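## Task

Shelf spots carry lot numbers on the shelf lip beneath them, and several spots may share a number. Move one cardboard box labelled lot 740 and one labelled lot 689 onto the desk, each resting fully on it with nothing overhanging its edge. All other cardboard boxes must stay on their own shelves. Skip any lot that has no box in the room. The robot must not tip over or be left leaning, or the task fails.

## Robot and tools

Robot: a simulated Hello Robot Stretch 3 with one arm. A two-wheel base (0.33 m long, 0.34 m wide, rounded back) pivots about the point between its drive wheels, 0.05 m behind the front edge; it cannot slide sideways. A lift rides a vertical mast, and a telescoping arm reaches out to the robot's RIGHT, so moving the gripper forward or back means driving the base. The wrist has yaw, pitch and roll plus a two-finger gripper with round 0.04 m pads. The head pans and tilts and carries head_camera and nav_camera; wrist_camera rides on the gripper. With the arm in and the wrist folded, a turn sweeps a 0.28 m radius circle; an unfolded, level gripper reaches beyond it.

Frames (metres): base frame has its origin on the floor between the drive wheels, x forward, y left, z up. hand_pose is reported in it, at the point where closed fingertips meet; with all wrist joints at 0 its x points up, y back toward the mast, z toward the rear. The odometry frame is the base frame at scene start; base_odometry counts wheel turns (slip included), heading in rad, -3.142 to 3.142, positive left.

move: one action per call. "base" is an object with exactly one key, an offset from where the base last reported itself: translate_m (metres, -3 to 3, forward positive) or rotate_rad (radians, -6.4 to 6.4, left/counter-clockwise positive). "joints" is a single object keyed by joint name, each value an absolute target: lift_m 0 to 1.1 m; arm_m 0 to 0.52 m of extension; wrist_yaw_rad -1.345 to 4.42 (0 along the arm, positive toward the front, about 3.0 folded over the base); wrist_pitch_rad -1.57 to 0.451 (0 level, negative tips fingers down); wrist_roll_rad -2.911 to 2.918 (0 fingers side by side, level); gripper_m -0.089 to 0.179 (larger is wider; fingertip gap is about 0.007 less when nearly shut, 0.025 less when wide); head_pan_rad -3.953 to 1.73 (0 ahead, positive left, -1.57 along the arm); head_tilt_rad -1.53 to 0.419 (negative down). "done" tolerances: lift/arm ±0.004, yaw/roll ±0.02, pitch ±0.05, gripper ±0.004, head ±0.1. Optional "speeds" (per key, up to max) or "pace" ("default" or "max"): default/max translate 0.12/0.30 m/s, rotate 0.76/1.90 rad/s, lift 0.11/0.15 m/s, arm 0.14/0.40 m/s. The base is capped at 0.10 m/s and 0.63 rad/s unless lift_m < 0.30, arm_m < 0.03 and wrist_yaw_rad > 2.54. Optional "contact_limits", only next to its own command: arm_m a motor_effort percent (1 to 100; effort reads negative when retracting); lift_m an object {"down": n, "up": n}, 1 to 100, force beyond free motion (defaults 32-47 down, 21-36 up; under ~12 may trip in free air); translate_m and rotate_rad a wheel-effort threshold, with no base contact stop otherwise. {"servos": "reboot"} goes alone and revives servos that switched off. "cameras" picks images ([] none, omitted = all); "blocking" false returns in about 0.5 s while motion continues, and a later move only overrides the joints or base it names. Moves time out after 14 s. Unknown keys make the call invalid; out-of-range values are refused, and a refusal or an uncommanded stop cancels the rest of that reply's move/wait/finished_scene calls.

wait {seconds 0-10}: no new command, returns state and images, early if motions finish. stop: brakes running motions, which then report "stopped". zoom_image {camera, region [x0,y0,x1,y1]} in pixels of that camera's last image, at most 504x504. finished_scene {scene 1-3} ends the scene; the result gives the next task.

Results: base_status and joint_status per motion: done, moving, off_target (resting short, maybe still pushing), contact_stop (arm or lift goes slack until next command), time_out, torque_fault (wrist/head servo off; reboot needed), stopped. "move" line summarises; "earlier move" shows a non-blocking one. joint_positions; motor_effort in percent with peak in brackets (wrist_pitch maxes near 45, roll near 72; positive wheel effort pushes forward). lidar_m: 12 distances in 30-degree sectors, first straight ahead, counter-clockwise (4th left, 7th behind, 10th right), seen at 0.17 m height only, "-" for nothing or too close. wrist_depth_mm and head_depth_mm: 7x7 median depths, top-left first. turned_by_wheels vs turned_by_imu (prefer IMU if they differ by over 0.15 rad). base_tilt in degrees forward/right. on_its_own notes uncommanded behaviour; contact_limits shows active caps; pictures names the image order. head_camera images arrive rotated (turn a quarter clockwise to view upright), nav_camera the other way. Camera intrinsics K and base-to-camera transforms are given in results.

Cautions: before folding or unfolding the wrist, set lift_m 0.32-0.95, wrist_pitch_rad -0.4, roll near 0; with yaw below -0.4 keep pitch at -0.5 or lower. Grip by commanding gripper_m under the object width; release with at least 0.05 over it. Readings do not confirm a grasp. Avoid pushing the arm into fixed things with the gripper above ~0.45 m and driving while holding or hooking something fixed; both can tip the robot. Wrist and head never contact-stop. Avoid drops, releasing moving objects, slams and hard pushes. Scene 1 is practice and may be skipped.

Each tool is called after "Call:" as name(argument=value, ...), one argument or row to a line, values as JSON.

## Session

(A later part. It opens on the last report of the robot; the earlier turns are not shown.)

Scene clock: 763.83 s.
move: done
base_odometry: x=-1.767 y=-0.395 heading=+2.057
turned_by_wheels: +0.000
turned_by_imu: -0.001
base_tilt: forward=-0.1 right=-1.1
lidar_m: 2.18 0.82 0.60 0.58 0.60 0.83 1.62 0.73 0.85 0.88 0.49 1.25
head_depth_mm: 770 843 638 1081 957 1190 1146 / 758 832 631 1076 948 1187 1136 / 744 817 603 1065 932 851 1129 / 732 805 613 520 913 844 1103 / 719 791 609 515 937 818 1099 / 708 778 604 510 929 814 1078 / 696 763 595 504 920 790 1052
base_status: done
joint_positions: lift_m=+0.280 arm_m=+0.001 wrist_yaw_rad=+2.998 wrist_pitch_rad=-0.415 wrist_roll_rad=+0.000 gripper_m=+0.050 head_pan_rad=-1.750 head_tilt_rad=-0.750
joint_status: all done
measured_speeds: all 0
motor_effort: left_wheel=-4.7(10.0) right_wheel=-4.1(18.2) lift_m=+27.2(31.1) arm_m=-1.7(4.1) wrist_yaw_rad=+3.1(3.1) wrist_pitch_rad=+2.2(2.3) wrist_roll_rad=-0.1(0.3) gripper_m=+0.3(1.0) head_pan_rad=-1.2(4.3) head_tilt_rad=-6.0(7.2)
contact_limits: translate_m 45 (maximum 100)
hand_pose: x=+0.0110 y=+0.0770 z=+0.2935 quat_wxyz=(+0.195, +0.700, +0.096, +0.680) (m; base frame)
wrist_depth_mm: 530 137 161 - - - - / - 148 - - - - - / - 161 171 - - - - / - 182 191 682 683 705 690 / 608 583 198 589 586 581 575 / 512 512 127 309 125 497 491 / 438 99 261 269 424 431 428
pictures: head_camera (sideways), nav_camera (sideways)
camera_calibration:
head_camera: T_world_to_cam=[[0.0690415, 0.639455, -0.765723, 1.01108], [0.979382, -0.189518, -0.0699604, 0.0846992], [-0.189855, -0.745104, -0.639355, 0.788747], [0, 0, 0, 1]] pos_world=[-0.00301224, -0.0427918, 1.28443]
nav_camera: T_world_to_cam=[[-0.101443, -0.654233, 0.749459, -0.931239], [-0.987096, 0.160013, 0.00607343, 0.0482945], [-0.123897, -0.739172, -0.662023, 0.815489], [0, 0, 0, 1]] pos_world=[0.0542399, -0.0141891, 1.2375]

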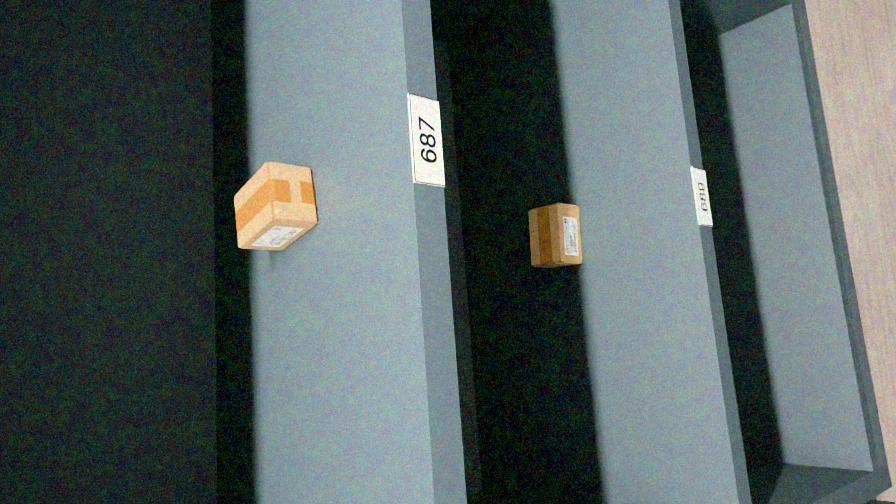

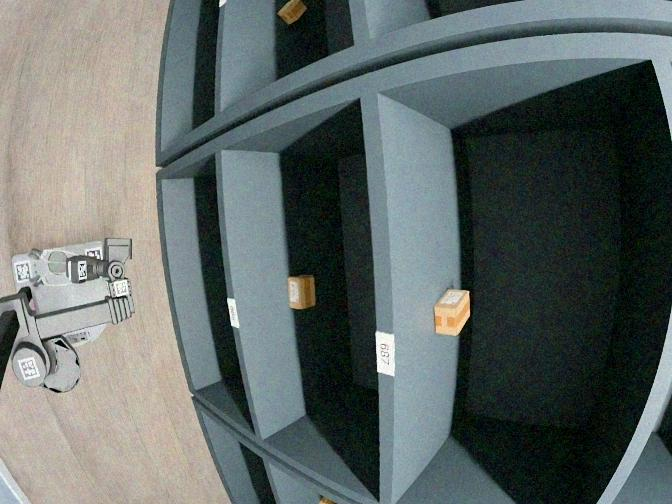

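Call:
zoom_image(
  camera="head_camera",
  region=[680, 160, 730, 232],
)

Call:
move(
  base={"translate_m": -0.84},
  pace="max",
  joints={"head_pan_rad": -1.6, "head_tilt_rad": -0.8},
  contact_limits={"translate_m": 45},
  cameras=["head_camera", "nav_camera"],
)

Scaled by 7.000 from the camera's 896x504 image, which has a finer 1280x720 frame.

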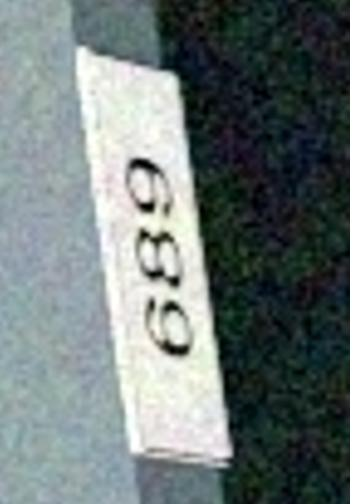

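Scene clock: 774.67 s.
move: done
base_odometry: x=-1.374 y=-1.137 heading=+2.058
turned_by_wheels: +0.000
turned_by_imu: -0.002
base_tilt: forward=-0.3 right=-1.1
lidar_m: 2.06 0.83 0.61 0.59 0.61 0.84 1.67 0.81 0.90 0.53 0.44 1.15
head_depth_mm: 726 779 575 1028 919 1166 1118 / 724 776 569 1048 910 1151 1117 / 722 775 563 1041 905 1157 1109 / 721 771 557 1033 898 1147 1105 / 718 768 552 1022 894 1144 1105 / 676 680 547 642 738 877 1079 / 428 433 451 526 653 863 1094
base_status: done
joint_positions: lift_m=+0.280 arm_m=+0.001 wrist_yaw_rad=+2.998 wrist_pitch_rad=-0.415 wrist_roll_rad=+0.000 gripper_m=+0.050 head_pan_rad=-1.600 head_tilt_rad=-0.802
joint_status: all done
measured_speeds: all 0
motor_effort: left_wheel=-2.7(12.5) right_wheel=-7.1(18.1) lift_m=+26.6(31.2) arm_m=+3.4(4.0) wrist_yaw_rad=+2.1(3.4) wrist_pitch_rad=+2.2(2.3) wrist_roll_rad=-0.1(0.3) gripper_m=+0.1(0.8) head_pan_rad=+3.3(4.2) head_tilt_rad=-1.1(7.7)
contact_limits: translate_m 45 (maximum 100)
hand_pose: x=+0.0110 y=+0.0770 z=+0.2935 quat_wxyz=(+0.195, +0.700, +0.096, +0.680) (m; base frame)
wrist_depth_mm: 530 137 - - - - - / - 147 - - - - - / - 161 170 - - - - / 672 181 192 679 711 694 693 / 597 572 199 592 581 580 579 / 506 509 127 309 125 493 494 / 433 100 260 269 423 430 430
pictures: head_camera (sideways), nav_camera (sideways)
camera_calibration:
head_camera: T_world_to_cam=[[-0.0264784, 0.681588, -0.731257, 0.966746], [0.996832, -0.0368768, -0.0704668, 0.0852473], [-0.0749957, -0.730806, -0.678453, 0.838903], [0, 0, 0, 1]] pos_world=[0.00353481, -0.0427036, 1.2821]
nav_camera: T_world_to_cam=[[-0.00331596, -0.700183, 0.713956, -0.885567], [-0.999938, 0.00991772, 0.00508219, 0.0496637], [-0.0106393, -0.713895, -0.700172, 0.864418], [0, 0, 0, 1]] pos_world=[0.0559209, -0.00344865, 1.23724]

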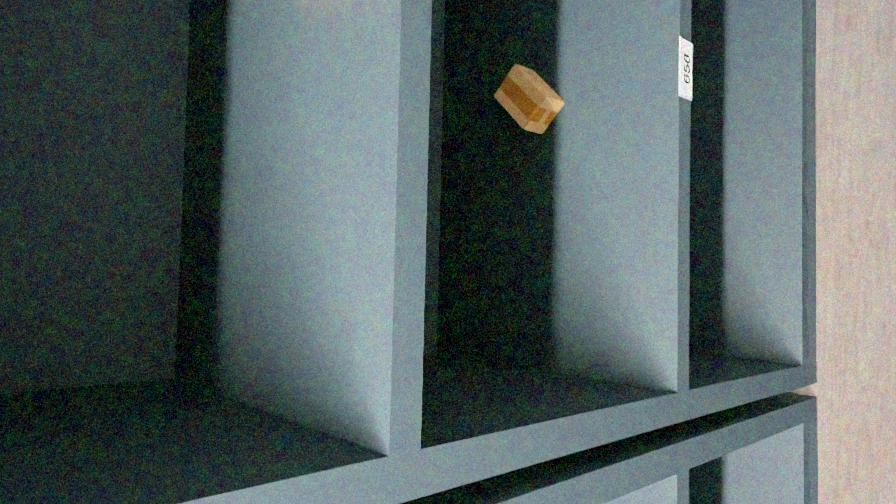

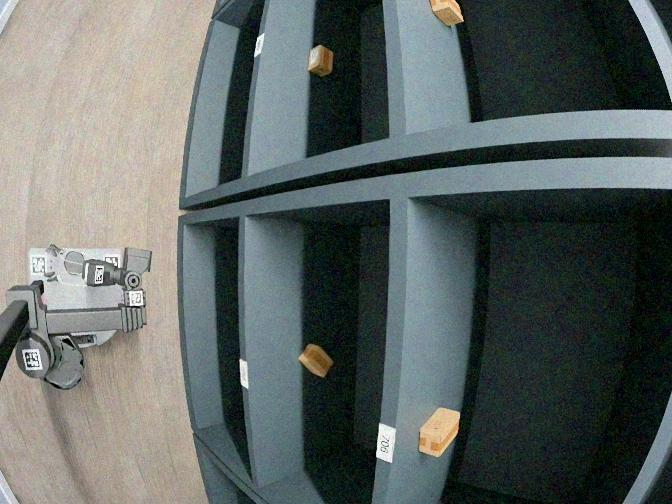

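Call:
move(
  base={"translate_m": 0.95},
  pace="max",
  joints={"head_pan_rad": -1.6, "head_tilt_rad": -0.85},
  contact_limits={"translate_m": 45},
  cameras=["head_camera"],
)

Scene clock: 792.20 s.
move: done
base_odometry: x=-1.818 y=-0.298 heading=+2.058
turned_by_wheels: +0.000
turned_by_imu: +0.001
base_tilt: forward=-0.3 right=-1.2
lidar_m: 2.12 0.82 0.60 0.58 0.60 0.83 1.70 0.82 0.91 0.49 0.45 1.15
head_depth_mm: 737 676 528 1066 887 1191 1132 / 739 703 522 1056 883 1184 1124 / 734 695 518 1051 874 1178 1116 / 736 684 513 1043 873 1193 1110 / 736 676 509 1037 863 1163 1103 / 628 611 502 674 785 954 1100 / 402 407 465 567 722 1155 1098
base_status: done
joint_positions: lift_m=+0.280 arm_m=+0.001 wrist_yaw_rad=+2.998 wrist_pitch_rad=-0.415 wrist_roll_rad=+0.000 gripper_m=+0.050 head_pan_rad=-1.600 head_tilt_rad=-0.850
joint_status: all done
measured_speeds: all 0
motor_effort: left_wheel=+6.4(14.8) right_wheel=+0.3(13.6) lift_m=+27.9(31.0) arm_m=+7.8(9.3) wrist_yaw_rad=+1.3(3.2) wrist_pitch_rad=+2.2(2.3) wrist_roll_rad=-0.2(0.3) gripper_m=+0.8(1.1) head_pan_rad=+3.3(5.0) head_tilt_rad=-6.2(7.7)
contact_limits: translate_m 45 (maximum 100)
hand_pose: x=+0.0110 y=+0.0770 z=+0.2935 quat_wxyz=(+0.195, +0.700, +0.096, +0.680) (m; base frame)
wrist_depth_mm: 530 137 543 - - - - / - 148 - - - - - / - 161 170 - - - - / - 182 191 683 687 709 694 / 604 577 198 582 580 581 574 / 511 508 127 309 125 495 496 / 435 99 260 270 423 435 430
pictures: head_camera (sideways)
camera_calibration:
head_camera: T_world_to_cam=[[-0.0254788, 0.715974, -0.697662, 0.922958], [0.996931, -0.0334776, -0.0707645, 0.0856298], [-0.0740215, -0.697324, -0.712924, 0.883731], [0, 0, 0, 1]] pos_world=[0.003564, -0.0417008, 1.28001]

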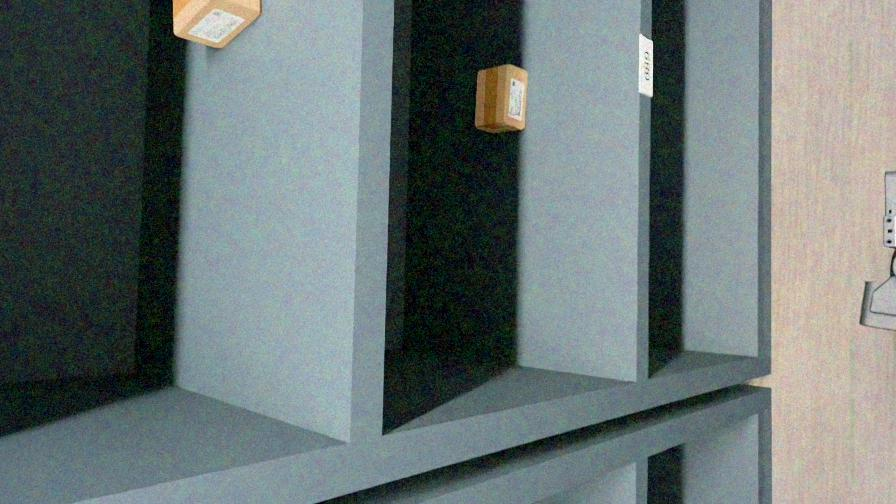

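Call:
move(
  base={"translate_m": 0.12},
  joints={"head_pan_rad": -1.75, "head_tilt_rad": -0.95},
  cameras=["head_camera"],
)

Call:
zoom_image(
  camera="head_camera",
  region=[560, 140, 640, 240],
)

Scene clock: 803.60 s.
move: done
base_odometry: x=-1.875 y=-0.192 heading=+2.058
turned_by_wheels: +0.000
turned_by_imu: +0.000
base_tilt: forward=-0.2 right=-1.3
lidar_m: 2.00 0.82 0.60 0.58 0.60 0.82 1.81 0.93 0.91 0.43 0.92 1.04
head_depth_mm: 751 567 1100 972 1282 1239 1112 / 744 560 1095 944 1277 1230 1096 / 734 556 1054 954 1247 1218 922 / 723 549 1050 946 1237 1201 728 / 712 543 1036 921 862 1197 751 / 407 424 497 643 852 1174 1083 / 367 421 489 885 837 1165 1078
base_status: done
joint_positions: lift_m=+0.280 arm_m=+0.001 wrist_yaw_rad=+2.998 wrist_pitch_rad=-0.415 wrist_roll_rad=+0.000 gripper_m=+0.050 head_pan_rad=-1.750 head_tilt_rad=-0.953
joint_status: all done
measured_speeds: all 0
motor_effort: left_wheel=+3.1(12.7) right_wheel=+7.1(8.1) lift_m=+26.5(27.4) arm_m=+11.3(11.8) wrist_yaw_rad=+2.0(2.7) wrist_pitch_rad=+2.2(2.3) wrist_roll_rad=-0.1(0.3) gripper_m=+0.1(0.8) head_pan_rad=-2.9(4.0) head_tilt_rad=-2.8(8.1)
hand_pose: x=+0.0110 y=+0.0770 z=+0.2934 quat_wxyz=(+0.195, +0.700, +0.096, +0.680) (m; base frame)
wrist_depth_mm: 526 137 545 - - - - / - 148 - - - - - / - 161 170 - - - - / - 182 191 683 676 705 705 / 601 580 199 586 583 577 573 / 508 511 127 311 125 499 495 / 433 99 261 269 423 429 435
pictures: head_camera (sideways)
camera_calibration:
head_camera: T_world_to_cam=[[0.0939094, 0.778757, -0.620256, 0.821368], [0.982042, -0.174853, -0.0708495, 0.0858218], [-0.163628, -0.602464, -0.781193, 0.973056], [0, 0, 0, 1]] pos_world=[-0.00219551, -0.0384086, 1.27568]

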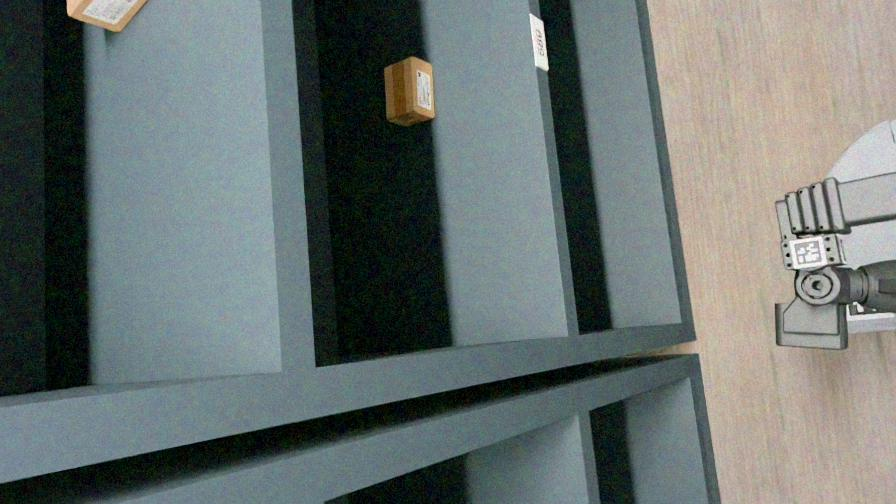

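Scaled by 5.040 from the camera's 896x504 image, which has a finer 1280x720 frame.

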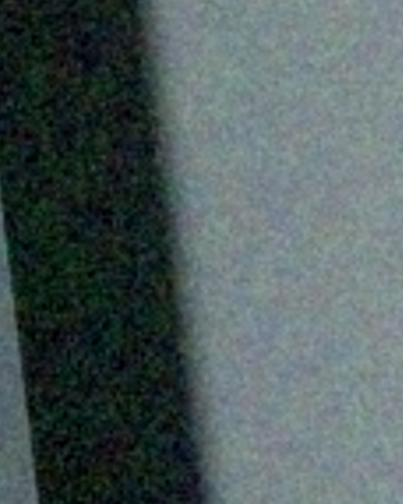

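Call:
zoom_image(
  camera="head_camera",
  region=[510, 6, 570, 78],
)

Scaled by 7.000 from the camera's 896x504 image, which has a finer 1280x720 frame.

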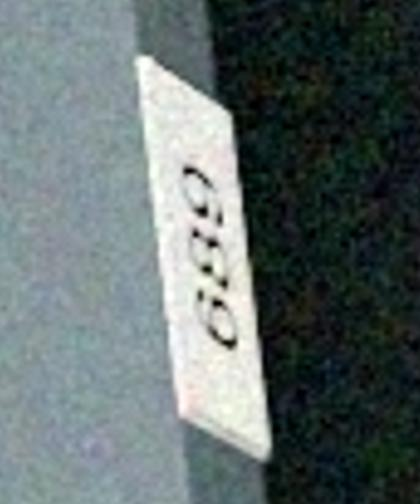

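Call:
move(
  base={"translate_m": -0.3},
  joints={"head_pan_rad": -1.57, "head_tilt_rad": -0.75},
  cameras=["head_camera"],
)

Scene clock: 835.37 s.
move: done
base_odometry: x=-1.734 y=-0.457 heading=+2.058
turned_by_wheels: +0.000
turned_by_imu: +0.000
base_tilt: forward=-0.3 right=-1.1
lidar_m: 2.18 0.82 0.60 0.58 0.60 0.83 2.36 0.68 0.75 0.88 0.53 1.25
head_depth_mm: 717 793 637 535 960 837 1114 / 718 792 604 531 952 834 1113 / 716 795 595 525 921 830 1113 / 721 796 617 520 937 824 1098 / 721 796 612 515 933 818 1097 / 719 783 604 510 927 833 1087 / 724 777 597 817 889 829 1069
base_status: done
joint_positions: lift_m=+0.280 arm_m=+0.001 wrist_yaw_rad=+2.998 wrist_pitch_rad=-0.415 wrist_roll_rad=+0.000 gripper_m=+0.050 head_pan_rad=-1.570 head_tilt_rad=-0.750
joint_status: all done
measured_speeds: all 0
motor_effort: left_wheel=-1.3(10.0) right_wheel=-10.8(14.4) lift_m=+24.5(31.1) arm_m=+13.6(14.4) wrist_yaw_rad=+2.6(3.5) wrist_pitch_rad=+2.2(2.3) wrist_roll_rad=-0.2(0.3) gripper_m=+0.5(0.9) head_pan_rad=+3.9(4.6) head_tilt_rad=-6.5(7.0)
hand_pose: x=+0.0110 y=+0.0770 z=+0.2935 quat_wxyz=(+0.195, +0.700, +0.096, +0.680) (m; base frame)
wrist_depth_mm: 529 137 162 - - - - / - 147 - - - - - / - 161 170 - - - - / - 182 191 678 681 701 695 / 602 578 199 590 586 573 578 / 504 513 127 310 125 493 496 / 432 99 261 271 423 430 432
pictures: head_camera (sideways)
camera_calibration:
head_camera: T_world_to_cam=[[-0.0468179, 0.641288, -0.76587, 1.01198], [0.997492, -0.0107254, -0.0699578, 0.0845853], [-0.0530774, -0.767225, -0.639178, 0.787683], [0, 0, 0, 1]] pos_world=[0.00481389, -0.0437363, 1.28444]

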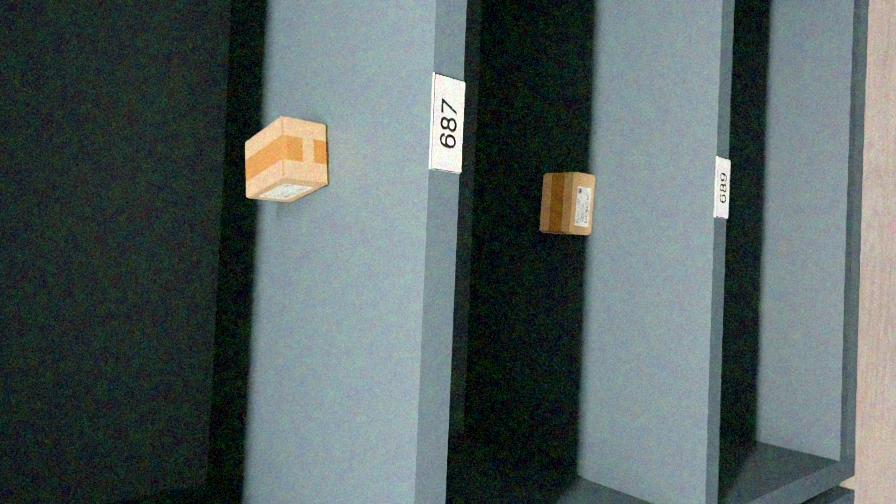

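Call:
zoom_image(
  camera="head_camera",
  region=[702, 150, 742, 224],
)

Call:
zoom_image(
  camera="head_camera",
  region=[424, 66, 474, 178],
)

Scaled by 6.811 from the camera's 896x504 image, which has a finer 1280x720 frame.

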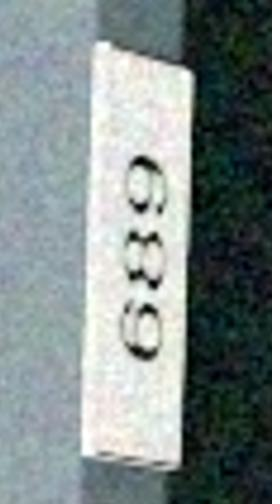

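Scaled by 4.500 from the camera's 896x504 image, which has a finer 1280x720 frame.

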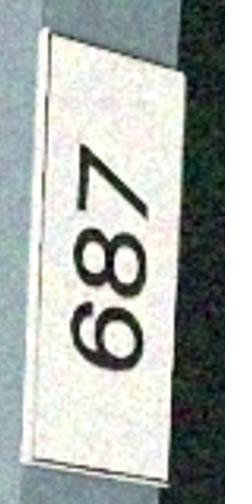

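Call:
move(
  base={"translate_m": -0.10},
  joints={"lift_m": 0.62},
  pace="max",
  cameras=[],
)

Call:
move(
  joints={"wrist_yaw_rad": 0.0, "wrist_pitch_rad": -0.4, "gripper_m": 0.179, "head_tilt_rad": -0.9},
  cameras=["head_camera", "wrist_camera"],
)

Scene clock: 880.83 s.
move: done
base_odometry: x=-1.687 y=-0.545 heading=+2.058
turned_by_wheels: +0.000
turned_by_imu: -0.001
base_tilt: forward=-0.4 right=-1.3
lidar_m: 2.19 0.82 0.60 0.58 0.60 0.83 2.33 0.60 0.61 0.88 0.59 0.61
head_depth_mm: 716 793 635 531 957 840 1102 / 716 793 629 528 949 832 1114 / 716 794 624 524 944 832 1104 / 719 793 588 520 912 820 1103 / 717 788 610 513 925 817 1085 / 718 782 601 509 926 834 1088 / 722 784 594 1028 924 831 1092
base_status: done
joint_positions: lift_m=+0.620 arm_m=+0.001 wrist_yaw_rad=+2.998 wrist_pitch_rad=-0.415 wrist_roll_rad=+0.000 gripper_m=+0.050 head_pan_rad=-1.570 head_tilt_rad=-0.750
joint_status: all done
measured_speeds: all 0
motor_effort: left_wheel=+2.0(10.1) right_wheel=-7.0(17.2) lift_m=+27.2(33.5) arm_m=+10.9(14.1) wrist_yaw_rad=+1.7(3.0) wrist_pitch_rad=+2.2(2.4) wrist_roll_rad=+0.1(0.3) gripper_m=+0.3(1.0) head_pan_rad=+2.9(3.9) head_tilt_rad=-5.6(6.6)
hand_pose: x=+0.0110 y=+0.0769 z=+0.6334 quat_wxyz=(+0.195, +0.700, +0.096, +0.680) (m; base frame)
wrist_depth_mm: 532 137 - - - - - / - 147 - - - - - / - 161 170 - - - - / - 179 187 - - - - / - - 196 - 147 - - / - - 128 855 124 904 882 / 804 100 282 777 775 785 785
pictures: none
No camera images: "cameras" was empty.

Scene clock: 883.30 s.
move: done
base_odometry: x=-1.687 y=-0.545 heading=+2.058
turned_by_wheels: +0.000
turned_by_imu: +0.000
base_tilt: forward=-0.2 right=-1.1
lidar_m: 2.19 0.82 0.60 0.58 0.61 0.83 2.33 0.60 0.61 0.88 0.59 0.61
head_depth_mm: 742 626 501 1015 875 1170 1120 / 740 619 498 1005 869 1201 375 / 729 612 506 999 862 1173 394 / 730 558 505 966 858 508 444 / 732 599 499 980 852 1186 1094 / 733 592 494 975 863 1189 1091 / 723 585 490 965 859 1176 1089
base_status: not commanded
joint_positions: lift_m=+0.620 arm_m=+0.001 wrist_yaw_rad=+0.003 wrist_pitch_rad=-0.415 wrist_roll_rad=+0.000 gripper_m=+0.179 head_pan_rad=-1.570 head_tilt_rad=-0.905
joint_status: all done
measured_speeds: all 0
motor_effort: left_wheel=+1.9(2.6) right_wheel=-7.2(7.5) lift_m=+23.5(27.5) arm_m=+9.9(12.1) wrist_yaw_rad=-3.8(6.2) wrist_pitch_rad=+2.2(5.8) wrist_roll_rad=-0.2(0.3) gripper_m=+0.4(84.6) head_pan_rad=+2.4(3.9) head_tilt_rad=+0.1(10.1)
hand_pose: x=-0.0208 y=-0.3703 z=+0.6334 quat_wxyz=(+0.692, +0.147, -0.691, -0.145) (m; base frame)
wrist_depth_mm: 480 - - - - - 556 / 481 - - - - - 586 / 472 497 485 409 480 475 471 / 391 389 385 381 381 376 372 / 322 307 319 316 314 312 318 / - 141 281 278 275 274 264 / - - - - - - 105
pictures: head_camera (sideways), wrist_camera
camera_calibration:
head_camera: T_world_to_cam=[[-0.0469371, 0.751843, -0.657669, 0.870976], [0.997483, 0.000249956, -0.0709035, 0.0858024], [-0.0531439, -0.659342, -0.749962, 0.931772], [0, 0, 0, 1]] pos_world=[0.00481264, -0.0405016, 1.27769]
wrist_camera: T_world_to_cam=[[-0.998878, -0.0400293, -0.0252984, -0.0129411], [-0.00251616, 0.578358, -0.815779, 0.763391], [0.0472866, -0.8148, -0.57781, 0.231379], [0, 0, 0, 1]] pos_world=[-0.021947, -0.253503, 0.756125]

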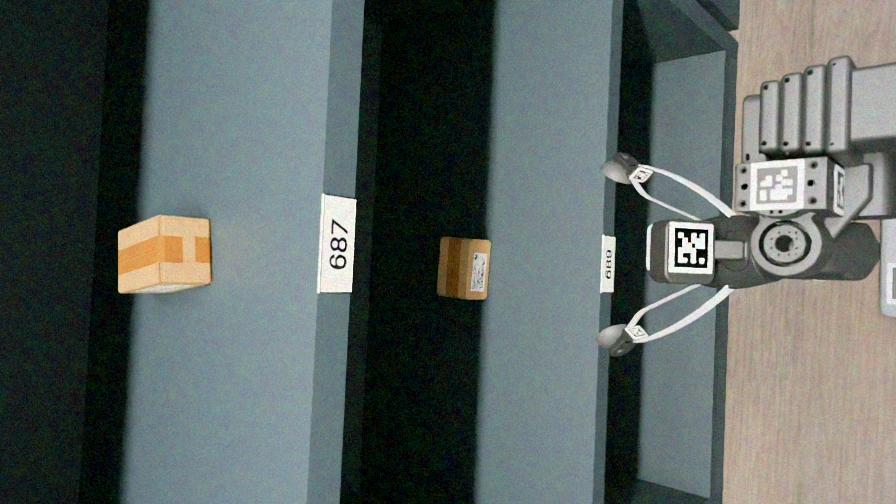

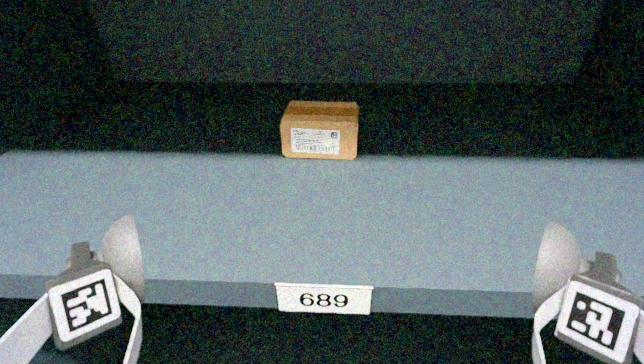

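Call:
move(
  base={"translate_m": 0.015},
  joints={"wrist_pitch_rad": -0.25, "lift_m": 0.545, "arm_m": 0.1},
  cameras=["wrist_camera"],
)

Scene clock: 922.13 s.
move: done
base_odometry: x=-1.694 y=-0.532 heading=+2.058
turned_by_wheels: +0.000
turned_by_imu: +0.000
base_tilt: forward=-0.3 right=-1.2
lidar_m: 2.18 0.82 0.60 0.58 0.60 0.83 2.34 0.61 0.63 0.88 0.58 0.63
head_depth_mm: 740 633 505 1013 881 1192 1114 / 739 626 500 1010 873 1194 464 / 739 597 497 1002 852 525 928 / 731 565 495 949 842 558 1101 / 733 605 502 985 839 1187 1094 / 734 597 498 978 871 1187 1094 / 732 589 494 973 861 1175 1089
base_status: done
joint_positions: lift_m=+0.545 arm_m=+0.100 wrist_yaw_rad=+0.003 wrist_pitch_rad=-0.272 wrist_roll_rad=+0.000 gripper_m=+0.179 head_pan_rad=-1.570 head_tilt_rad=-0.900
joint_status: all done
measured_speeds: all 0
motor_effort: left_wheel=+6.5(11.0) right_wheel=+2.6(7.5) lift_m=+29.2(29.2) arm_m=+14.1(15.5) wrist_yaw_rad=-2.4(4.9) wrist_pitch_rad=+3.5(5.7) wrist_roll_rad=+0.2(0.4) gripper_m=+1.0(1.0) head_pan_rad=+2.4(3.3) head_tilt_rad=+1.0(2.4)
hand_pose: x=-0.0208 y=-0.4853 z=+0.5917 quat_wxyz=(+0.701, +0.097, -0.700, -0.095) (m; base frame)
wrist_depth_mm: 464 - - - - - - / 486 - - - - - - / 464 470 465 319 459 452 448 / 359 360 357 291 350 352 346 / 290 263 276 274 274 271 284 / - 144 225 224 222 222 221 / 179 185 190 189 188 187 105
pictures: wrist_camera
camera_calibration:
wrist_camera: T_world_to_cam=[[-0.998879, -0.0430003, -0.0197784, -0.0233203], [-0.00201542, 0.456139, -0.889906, 0.780459], [0.0472879, -0.888869, -0.455714, 0.00540941], [0, 0, 0, 1]] pos_world=[-0.0219771, -0.352192, 0.696539]

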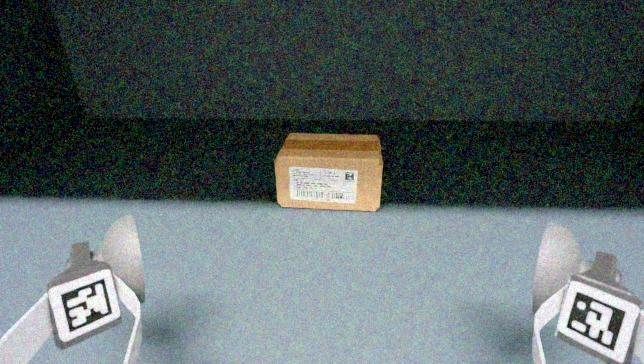

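Call:
move(
  joints={"lift_m": 0.517, "wrist_yaw_rad": 0.022},
  speeds={"lift_m": 0.03},
  contact_limits={"lift_m": {"down": 12}},
  cameras=["wrist_camera"],
)

Scene clock: 948.57 s.
move: done
base_odometry: x=-1.694 y=-0.532 heading=+2.058
turned_by_wheels: +0.000
turned_by_imu: +0.000
base_tilt: forward=-0.2 right=-1.1
lidar_m: 2.18 0.82 0.60 0.58 0.61 0.83 2.35 0.61 0.63 0.87 0.58 0.63
head_depth_mm: 742 634 505 1021 879 1188 1116 / 741 629 500 1009 868 1205 1062 / 741 596 497 1003 862 545 498 / 729 563 495 947 842 581 1094 / 731 604 504 986 852 1180 1090 / 734 597 498 974 872 1181 1093 / 735 588 492 975 861 1173 1085
base_status: not commanded
joint_positions: lift_m=+0.517 arm_m=+0.100 wrist_yaw_rad=+0.019 wrist_pitch_rad=-0.271 wrist_roll_rad=+0.000 gripper_m=+0.179 head_pan_rad=-1.570 head_tilt_rad=-0.900
joint_status: all done
measured_speeds: all 0
motor_effort: left_wheel=+6.1(6.7) right_wheel=+3.1(3.6) lift_m=+23.3(28.9) arm_m=+13.4(14.0) wrist_yaw_rad=+2.1(5.0) wrist_pitch_rad=+3.5(3.7) wrist_roll_rad=+0.2(0.3) gripper_m=+0.8(1.3) head_pan_rad=+2.1(3.6) head_tilt_rad=+1.5(1.8)
contact_limits: lift_m down 12 (down: maximum 72; up: maximum 65)
hand_pose: x=-0.0170 y=-0.4853 z=+0.5638 quat_wxyz=(+0.702, +0.103, -0.699, -0.089) (m; base frame)
wrist_depth_mm: 477 - - - - - - / 471 - - - - - - / 425 421 417 282 381 404 405 / 298 296 294 284 284 288 287 / 229 219 229 226 226 225 224 / 123 173 186 185 184 184 183 / 148 152 157 156 156 155 105
pictures: wrist_camera
camera_calibration:
wrist_camera: T_world_to_cam=[[-0.998058, -0.0590644, -0.0197657, -0.0277997], [-0.00934484, 0.455761, -0.890053, 0.755394], [0.0615789, -0.88814, -0.455428, -0.00705144], [0, 0, 0, 1]] pos_world=[-0.0202525, -0.352184, 0.66858]

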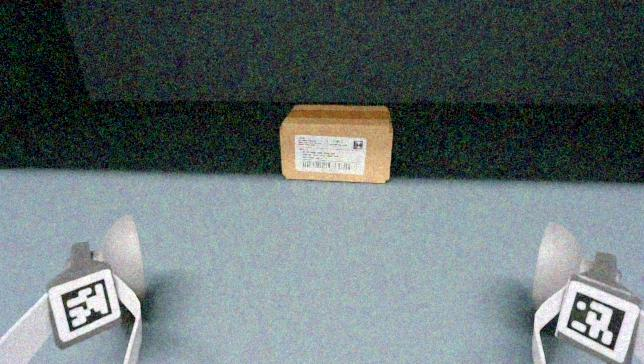

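Call:
move(
  joints={"arm_m": 0.25},
  contact_limits={"arm_m": 35},
  cameras=["wrist_camera"],
)

Scene clock: 957.63 s.
move: done
base_odometry: x=-1.694 y=-0.532 heading=+2.058
turned_by_wheels: +0.000
turned_by_imu: +0.000
base_tilt: forward=-0.3 right=-1.2
lidar_m: 2.18 0.82 0.60 0.58 0.61 0.83 2.35 0.61 0.63 0.88 0.58 0.62
head_depth_mm: 741 633 505 1017 877 1188 1123 / 741 627 501 1009 870 1205 1061 / 742 597 498 1002 650 576 928 / 730 564 496 952 694 1203 1102 / 734 603 504 987 858 1183 1097 / 733 595 498 976 869 1179 1090 / 731 590 492 969 859 1176 1079
base_status: not commanded
joint_positions: lift_m=+0.517 arm_m=+0.250 wrist_yaw_rad=+0.019 wrist_pitch_rad=-0.271 wrist_roll_rad=+0.000 gripper_m=+0.179 head_pan_rad=-1.570 head_tilt_rad=-0.900
joint_status: all done
measured_speeds: all 0
motor_effort: left_wheel=+6.2(6.7) right_wheel=+2.7(3.7) lift_m=+26.1(26.6) arm_m=+14.1(15.5) wrist_yaw_rad=+2.4(3.2) wrist_pitch_rad=+3.4(3.6) wrist_roll_rad=+0.1(0.3) gripper_m=+0.8(1.1) head_pan_rad=+2.1(2.9) head_tilt_rad=+0.4(1.4)
contact_limits: arm_m 35 (drawing in: default 32, maximum 55; extending or still: default 41, maximum 69); lift_m down 12 (down: maximum 72; up: maximum 65)
hand_pose: x=-0.0169 y=-0.6353 z=+0.5638 quat_wxyz=(+0.702, +0.103, -0.699, -0.089) (m; base frame)
wrist_depth_mm: - - - - - - - / - - - - - - - / 388 383 384 378 373 371 371 / 298 293 294 183 273 287 285 / 239 217 156 141 149 223 223 / 123 144 158 147 145 183 182 / 148 152 156 154 153 154 105
pictures: wrist_camera
camera_calibration:
wrist_camera: T_world_to_cam=[[-0.998053, -0.059158, -0.0197653, -0.0366965], [-0.00938739, 0.455752, -0.890057, 0.823755], [0.061662, -0.888139, -0.45542, -0.140276], [0, 0, 0, 1]] pos_world=[-0.0202425, -0.502183, 0.66858]

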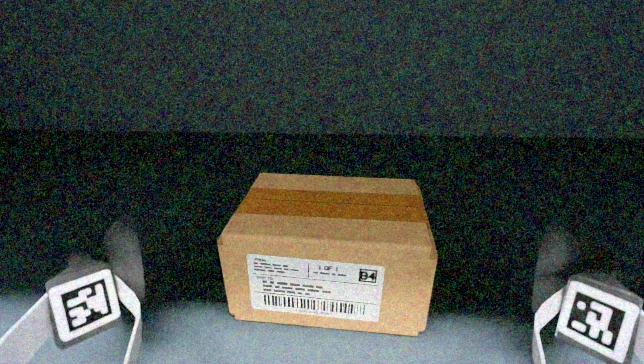

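Call:
move(
  joints={"gripper_m": 0.06},
  cameras=["wrist_camera"],
)

Call:
move(
  joints={"gripper_m": 0.04},
  cameras=[],
)

Call:
move(
  joints={"lift_m": 0.60},
  cameras=["wrist_camera"],
)

Scene clock: 967.20 s.
move: done
base_odometry: x=-1.694 y=-0.532 heading=+2.058
turned_by_wheels: +0.000
turned_by_imu: +0.000
base_tilt: forward=-0.2 right=-1.2
lidar_m: 2.19 0.82 0.60 0.58 0.60 0.83 2.35 0.61 0.63 0.88 0.58 0.63
head_depth_mm: 741 634 505 1016 879 1185 1116 / 738 627 500 1011 871 1209 1057 / 741 596 496 998 652 577 926 / 729 563 495 927 696 1193 1098 / 733 604 503 987 853 1188 1096 / 732 596 498 980 869 1179 1087 / 732 590 493 966 859 1170 1083
base_status: not commanded
joint_positions: lift_m=+0.517 arm_m=+0.250 wrist_yaw_rad=+0.021 wrist_pitch_rad=-0.271 wrist_roll_rad=+0.000 gripper_m=+0.061 head_pan_rad=-1.570 head_tilt_rad=-0.900
joint_status: all done
measured_speeds: all 0
motor_effort: left_wheel=+6.6(6.7) right_wheel=+2.8(3.6) lift_m=+30.3(30.9) arm_m=+13.4(14.1) wrist_yaw_rad=+1.0(3.7) wrist_pitch_rad=+3.5(3.6) wrist_roll_rad=-0.1(0.3) gripper_m=-11.4(84.9) head_pan_rad=+1.9(2.5) head_tilt_rad=+0.3(1.1)
contact_limits: arm_m 35 (drawing in: default 32, maximum 55; extending or still: default 41, maximum 69); lift_m down 12 (down: maximum 72; up: maximum 65)
hand_pose: x=-0.0166 y=-0.6353 z=+0.5639 quat_wxyz=(+0.702, +0.103, -0.699, -0.089) (m; base frame)
wrist_depth_mm: - - - - - - - / - - - - - - - / 389 387 384 379 374 374 370 / 299 297 292 183 273 288 288 / 229 229 146 142 147 224 222 / 186 186 147 149 141 183 182 / 162 147 152 155 154 146 159
pictures: wrist_camera
camera_calibration:
wrist_camera: T_world_to_cam=[[-0.997961, -0.0606894, -0.0197567, -0.037305], [-0.0100803, 0.455538, -0.890159, 0.823724], [0.0630231, -0.888145, -0.455221, -0.140379], [0, 0, 0, 1]] pos_world=[-0.0200785, -0.502179, 0.668605]

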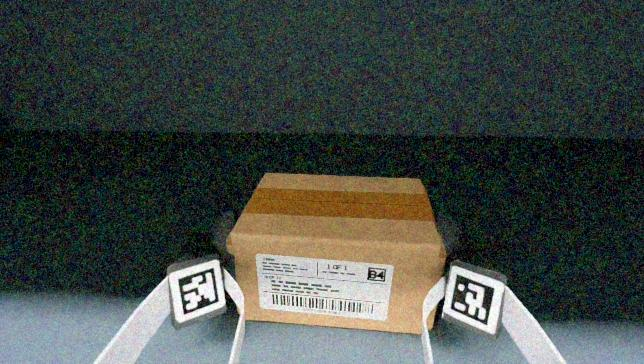

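Scene clock: 967.93 s.
move: done
base_odometry: x=-1.694 y=-0.532 heading=+2.058
turned_by_wheels: +0.000
turned_by_imu: +0.000
base_tilt: forward=-0.4 right=-1.2
lidar_m: 2.18 0.82 0.60 0.58 0.60 0.83 2.34 0.61 0.62 0.87 0.58 0.62
head_depth_mm: 742 633 505 1014 878 1189 1117 / 741 625 502 1010 873 1212 1061 / 739 598 496 1001 651 577 929 / 731 562 495 930 694 1183 1094 / 733 603 504 985 856 1190 1094 / 730 598 498 977 865 1181 1093 / 734 590 493 975 863 1176 1084
base_status: not commanded
joint_positions: lift_m=+0.517 arm_m=+0.250 wrist_yaw_rad=+0.021 wrist_pitch_rad=-0.271 wrist_roll_rad=+0.000 gripper_m=+0.041 head_pan_rad=-1.570 head_tilt_rad=-0.900
joint_status: all done
measured_speeds: all 0
motor_effort: left_wheel=+6.4(6.8) right_wheel=+2.5(3.4) lift_m=+29.3(30.5) arm_m=+13.6(13.9) wrist_yaw_rad=-0.5(1.7) wrist_pitch_rad=+3.5(3.6) wrist_roll_rad=+0.1(0.3) gripper_m=-17.2(83.2) head_pan_rad=+2.4(2.6) head_tilt_rad=+0.0(0.8)
contact_limits: arm_m 35 (drawing in: default 32, maximum 55; extending or still: default 41, maximum 69); lift_m down 12 (down: maximum 72; up: maximum 65)
hand_pose: x=-0.0166 y=-0.6353 z=+0.5639 quat_wxyz=(+0.702, +0.103, -0.699, -0.089) (m; base frame)
wrist_depth_mm: - - - - - - - / - - - - - - - / 384 383 382 375 376 374 369 / 298 295 295 183 273 286 286 / 229 227 146 142 147 224 223 / 187 185 146 148 140 183 182 / 157 148 151 156 153 146 159
pictures: none
No camera images: "cameras" was empty.

Scene clock: 969.53 s.
move: done
base_odometry: x=-1.694 y=-0.532 heading=+2.058
turned_by_wheels: +0.000
turned_by_imu: +0.000
base_tilt: forward=-0.2 right=-1.3
lidar_m: 2.18 0.82 0.60 0.58 0.61 0.83 2.35 0.61 0.63 0.88 0.58 0.62
head_depth_mm: 740 632 504 1012 878 1187 1115 / 743 626 501 1007 856 484 401 / 739 597 496 1000 586 1171 1088 / 729 563 495 837 825 1196 1102 / 731 603 504 986 855 1186 1097 / 732 597 497 979 870 1179 1089 / 733 590 492 974 863 1175 1083
base_status: not commanded
joint_positions: lift_m=+0.600 arm_m=+0.250 wrist_yaw_rad=+0.021 wrist_pitch_rad=-0.273 wrist_roll_rad=+0.000 gripper_m=+0.041 head_pan_rad=-1.570 head_tilt_rad=-0.900
joint_status: all done
measured_speeds: all 0
motor_effort: left_wheel=+6.2(6.9) right_wheel=+3.2(3.6) lift_m=+30.6(34.6) arm_m=+13.6(14.0) wrist_yaw_rad=+0.4(1.9) wrist_pitch_rad=+3.7(3.9) wrist_roll_rad=-0.1(0.3) gripper_m=-17.6(17.6) head_pan_rad=+2.3(2.3) head_tilt_rad=+0.2(0.7)
contact_limits: arm_m 35 (drawing in: default 32, maximum 55; extending or still: default 41, maximum 69)
hand_pose: x=-0.0166 y=-0.6352 z=+0.6465 quat_wxyz=(+0.702, +0.104, -0.699, -0.089) (m; base frame)
wrist_depth_mm: - - - - - - - / - - - - - - - / - - - - - - - / 436 447 428 174 174 - - / 370 367 146 141 148 361 359 / 303 299 145 148 140 295 296 / 262 239 245 238 242 123 249
pictures: wrist_camera
camera_calibration:
wrist_camera: T_world_to_cam=[[-0.997962, -0.0606578, -0.019818, -0.0356075], [-0.010108, 0.456903, -0.889459, 0.897628], [0.0630076, -0.887446, -0.456585, -0.101313], [0, 0, 0, 1]] pos_world=[-0.0200782, -0.502198, 0.75144]

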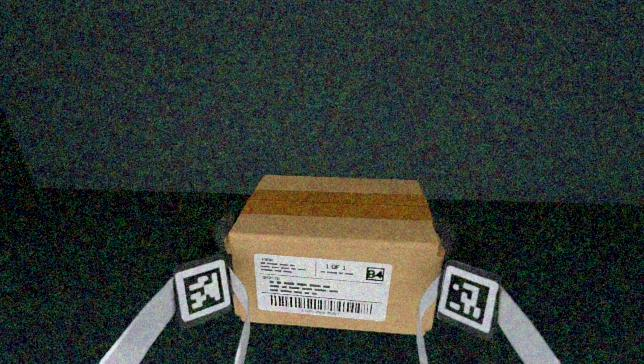

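Call:
move(
  joints={"arm_m": 0.0},
  cameras=[],
)

Call:
move(
  joints={"wrist_yaw_rad": 1.57},
  speeds={"wrist_yaw_rad": 0.8},
  cameras=["nav_camera", "wrist_camera"],
)

Scene clock: 1011.13 s.
move: done
base_odometry: x=-1.694 y=-0.532 heading=+2.058
turned_by_wheels: +0.000
turned_by_imu: +0.000
base_tilt: forward=-0.3 right=-1.2
lidar_m: 2.19 0.82 0.60 0.58 0.61 0.83 2.35 0.61 0.63 0.88 0.58 0.63
head_depth_mm: 742 635 505 1019 876 1186 1121 / 741 626 501 1006 871 1209 396 / 739 597 497 1006 865 1201 410 / 732 563 496 988 706 517 456 / 730 605 503 985 856 1189 1096 / 733 598 497 977 868 1179 1091 / 732 590 493 971 863 1177 1083
base_status: not commanded
joint_positions: lift_m=+0.600 arm_m=+0.001 wrist_yaw_rad=+0.021 wrist_pitch_rad=-0.273 wrist_roll_rad=+0.000 gripper_m=+0.041 head_pan_rad=-1.570 head_tilt_rad=-0.900
joint_status: all done
measured_speeds: all 0
motor_effort: left_wheel=+6.2(6.9) right_wheel=+3.3(3.8) lift_m=+24.3(31.9) arm_m=-13.2(15.6) wrist_yaw_rad=+0.8(2.1) wrist_pitch_rad=+3.8(3.9) wrist_roll_rad=+0.2(0.3) gripper_m=-16.8(17.5) head_pan_rad=+1.7(2.5) head_tilt_rad=-0.7(1.6)
hand_pose: x=-0.0166 y=-0.3858 z=+0.6465 quat_wxyz=(+0.702, +0.104, -0.699, -0.089) (m; base frame)
wrist_depth_mm: 472 - - - - - 539 / 476 - - - - - 574 / 459 - - - - - 595 / 454 481 472 185 444 471 461 / 372 372 146 141 147 363 361 / 305 300 146 148 141 296 297 / 276 263 262 255 252 123 252
pictures: none
No camera images: "cameras" was empty.

Scene clock: 1013.63 s.
move: done
base_odometry: x=-1.694 y=-0.532 heading=+2.058
turned_by_wheels: +0.000
turned_by_imu: +0.000
base_tilt: forward=-0.3 right=-1.4
lidar_m: 2.18 0.82 0.60 0.58 0.61 0.83 2.35 0.61 0.63 0.88 0.58 0.63
head_depth_mm: 740 632 505 1013 876 1193 1117 / 740 625 500 1011 872 1205 396 / 742 597 497 997 866 1199 409 / 730 563 496 996 861 1180 470 / 733 605 503 984 855 1185 481 / 733 597 498 981 870 1188 485 / 731 591 494 971 860 1175 1066
base_status: not commanded
joint_positions: lift_m=+0.600 arm_m=+0.001 wrist_yaw_rad=+1.567 wrist_pitch_rad=-0.273 wrist_roll_rad=+0.000 gripper_m=+0.041 head_pan_rad=-1.570 head_tilt_rad=-0.900
joint_status: all done
measured_speeds: all 0
motor_effort: left_wheel=+6.5(6.7) right_wheel=+3.8(3.8) lift_m=+26.0(26.1) arm_m=-13.1(14.1) wrist_yaw_rad=+1.4(3.8) wrist_pitch_rad=+3.8(3.9) wrist_roll_rad=-0.1(0.3) gripper_m=-17.0(17.4) head_pan_rad=+1.6(2.2) head_tilt_rad=-1.3(1.8)
hand_pose: x=+0.2189 y=-0.1465 z=+0.6465 quat_wxyz=(+0.565, +0.562, -0.428, +0.426) (m; base frame)
wrist_depth_mm: - - - - - - - / - - - - - - - / - - - - - - 344 / - - - 184 - - 359 / - - 145 141 147 - 360 / 939 - 146 148 140 124 399 / - 841 849 815 829 114 429
pictures: nav_camera (sideways), wrist_camera
camera_calibration:
nav_camera: T_world_to_cam=[[0.0177085, -0.766445, 0.642066, -0.792017], [-0.999786, -0.0204324, 0.00318412, 0.0521344], [0.0106785, -0.641985, -0.766643, 0.950731], [0, 0, 0, 1]] pos_world=[0.0559963, 0.00438339, 1.23723]
wrist_camera: T_world_to_cam=[[0.0365939, -0.999134, -0.0198212, -0.134927], [-0.457111, 0.000902461, -0.889409, 0.707709], [0.888656, 0.0416074, -0.456682, 0.272969], [0, 0, 0, 1]] pos_world=[0.0858638, -0.146806, 0.751428]

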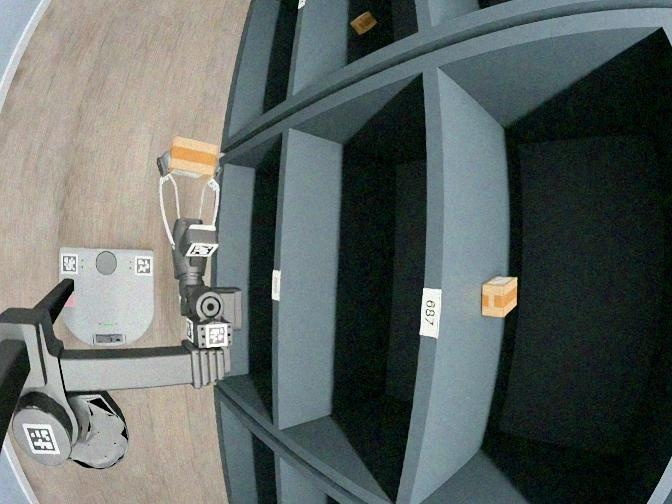

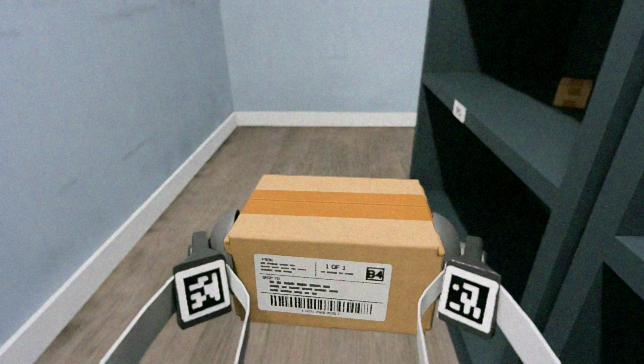

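Call:
move(
  base={"translate_m": 1.3},
  pace="max",
  joints={"lift_m": 0.80},
  cameras=[],
)

Call:
move(
  base={"translate_m": 0.62},
  pace="max",
  joints={"head_pan_rad": 0.0, "head_tilt_rad": -0.3},
  cameras=["wrist_camera"],
)

Scene clock: 1036.50 s.
move: done
base_odometry: x=-2.303 y=+0.617 heading=+2.058
turned_by_wheels: +0.000
turned_by_imu: +0.001
base_tilt: forward=-0.3 right=-1.3
lidar_m: 1.09 0.80 0.59 0.57 0.59 0.82 1.78 0.91 0.92 0.44 1.54 1.13
head_depth_mm: 748 633 521 977 858 - - / 751 626 518 1009 856 - 1097 / 743 622 514 1001 853 287 1093 / 732 613 508 998 860 310 1064 / 362 421 502 668 900 362 1058 / 2735 2575 2028 1675 1416 306 1036 / 2709 2570 2009 1661 1406 1207 1054
base_status: done
joint_positions: lift_m=+0.800 arm_m=+0.001 wrist_yaw_rad=+1.567 wrist_pitch_rad=-0.274 wrist_roll_rad=+0.000 gripper_m=+0.041 head_pan_rad=-1.570 head_tilt_rad=-0.900
joint_status: all done
measured_speeds: all 0
motor_effort: left_wheel=+6.1(11.3) right_wheel=+2.0(11.4) lift_m=+25.9(33.3) arm_m=-5.1(12.6) wrist_yaw_rad=+1.8(3.5) wrist_pitch_rad=+3.9(4.2) wrist_roll_rad=-0.2(0.3) gripper_m=-16.6(17.5) head_pan_rad=+0.5(2.1) head_tilt_rad=-3.1(3.5)
hand_pose: x=+0.2188 y=-0.1465 z=+0.8462 quat_wxyz=(+0.565, +0.563, -0.428, +0.426) (m; base frame)
wrist_depth_mm: - - - - - - - / - - - - - - - / - - - - - - - / - - - 184 - - - / - - 145 141 147 - - / - - 146 148 140 - - / - - - - - 124 -
pictures: none
No camera images: "cameras" was empty.

Scene clock: 1043.63 s.
move: done
base_odometry: x=-2.594 y=+1.164 heading=+2.058
turned_by_wheels: +0.000
turned_by_imu: +0.000
base_tilt: forward=-0.3 right=-1.2
lidar_m: 0.48 0.50 0.58 0.56 0.58 0.81 2.29 0.70 0.77 1.81 0.68 0.50
head_depth_mm: 386 404 423 447 471 497 528 / 386 404 424 446 471 498 528 / 385 403 423 445 470 497 528 / 385 404 423 445 470 497 527 / 385 403 422 444 469 496 526 / 385 403 423 444 468 495 526 / 384 402 422 444 468 494 523
base_status: done
joint_positions: lift_m=+0.800 arm_m=+0.001 wrist_yaw_rad=+1.567 wrist_pitch_rad=-0.274 wrist_roll_rad=+0.000 gripper_m=+0.041 head_pan_rad=+0.000 head_tilt_rad=-0.300
joint_status: all done
measured_speeds: all 0
motor_effort: left_wheel=+6.8(11.7) right_wheel=+0.9(11.3) lift_m=+26.2(27.1) arm_m=-2.8(6.0) wrist_yaw_rad=+1.9(3.8) wrist_pitch_rad=+3.9(4.1) wrist_roll_rad=+0.1(0.3) gripper_m=-16.8(17.4) head_pan_rad=-3.0(5.3) head_tilt_rad=-2.1(8.8)
hand_pose: x=+0.2188 y=-0.1465 z=+0.8462 quat_wxyz=(+0.565, +0.563, -0.428, +0.426) (m; base frame)
wrist_depth_mm: - - - - - - - / - - - - - - - / - - - - - - - / - - - 174 173 - - / - - 144 141 145 - - / - - 146 147 141 - - / - - 128 157 - 105 -
pictures: wrist_camera
camera_calibration:
wrist_camera: T_world_to_cam=[[0.0365674, -0.999134, -0.0198723, -0.130915], [-0.458248, 0.000906859, -0.888824, 0.885018], [0.888072, 0.0416084, -0.457818, 0.365359], [0, 0, 0, 1]] pos_world=[0.0858799, -0.146807, 0.951291]

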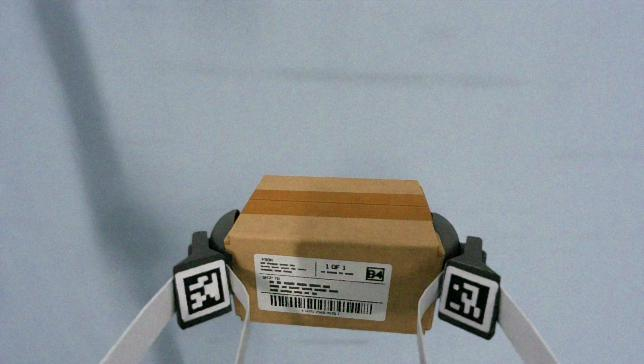

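Call:
move(
  base={"rotate_rad": -1.769},
  joints={"head_pan_rad": 0.0, "head_tilt_rad": -0.3},
  cameras=["nav_camera"],
)

Scene clock: 1054.00 s.
move: done
base_odometry: x=-2.594 y=+1.164 heading=+0.290
turned_by_wheels: -1.769
turned_by_imu: -1.740
base_tilt: forward=-0.3 right=-1.3
lidar_m: 2.88 0.85 0.53 0.48 0.48 0.59 0.56 0.57 0.69 1.35 1.48 0.70
head_depth_mm: 2970 3162 3271 2954 995 1001 1008 / 2894 3075 3177 3349 2919 2033 1557 / 2836 2978 3146 3214 2922 2008 1542 / 2780 2882 3086 3223 2838 2025 1542 / 2750 2864 2993 3140 2861 1998 1519 / 2705 2839 2950 3102 2858 1982 1517 / 2644 2745 2862 3010 2637 1964 1518
base_status: done
joint_positions: lift_m=+0.800 arm_m=+0.001 wrist_yaw_rad=+1.567 wrist_pitch_rad=-0.274 wrist_roll_rad=+0.000 gripper_m=+0.041 head_pan_rad=+0.000 head_tilt_rad=-0.300
joint_status: all done
measured_speeds: all 0
motor_effort: left_wheel=+7.9(11.6) right_wheel=-9.7(14.3) lift_m=+27.6(27.9) arm_m=-9.3(9.3) wrist_yaw_rad=+1.2(3.3) wrist_pitch_rad=+3.9(4.1) wrist_roll_rad=-0.1(0.3) gripper_m=-16.9(17.3) head_pan_rad=-2.6(3.5) head_tilt_rad=-2.5(3.9)
hand_pose: x=+0.2188 y=-0.1465 z=+0.8462 quat_wxyz=(+0.565, +0.563, -0.428, +0.426) (m; base frame)
wrist_depth_mm: - - - - - - 395 / - - - - - - - / - - - - - - - / - - - 185 183 - 850 / - - 145 141 145 - - / - - 146 148 140 565 - / - - - - - 114 -
pictures: nav_camera (sideways)
camera_calibration:
nav_camera: T_world_to_cam=[[0.270293, 0.0170264, 0.962627, -1.21154], [0.0142968, -0.999804, 0.0136696, 0.0322907], [0.962672, 0.0100677, -0.270484, 0.299397], [0, 0, 0, 1]] pos_world=[0.0387879, 0.0498984, 1.2468]

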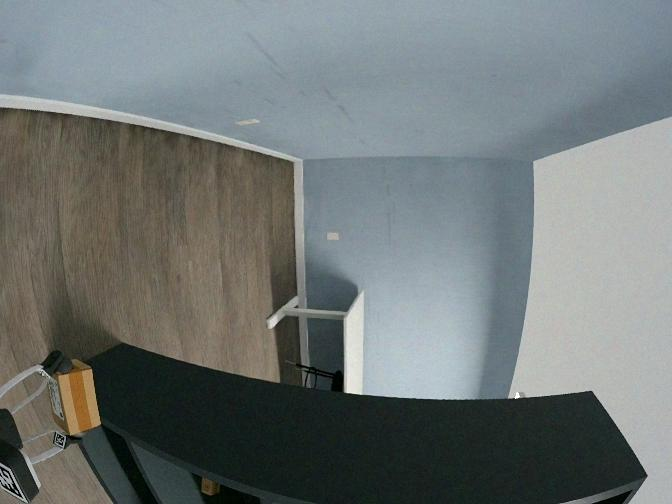

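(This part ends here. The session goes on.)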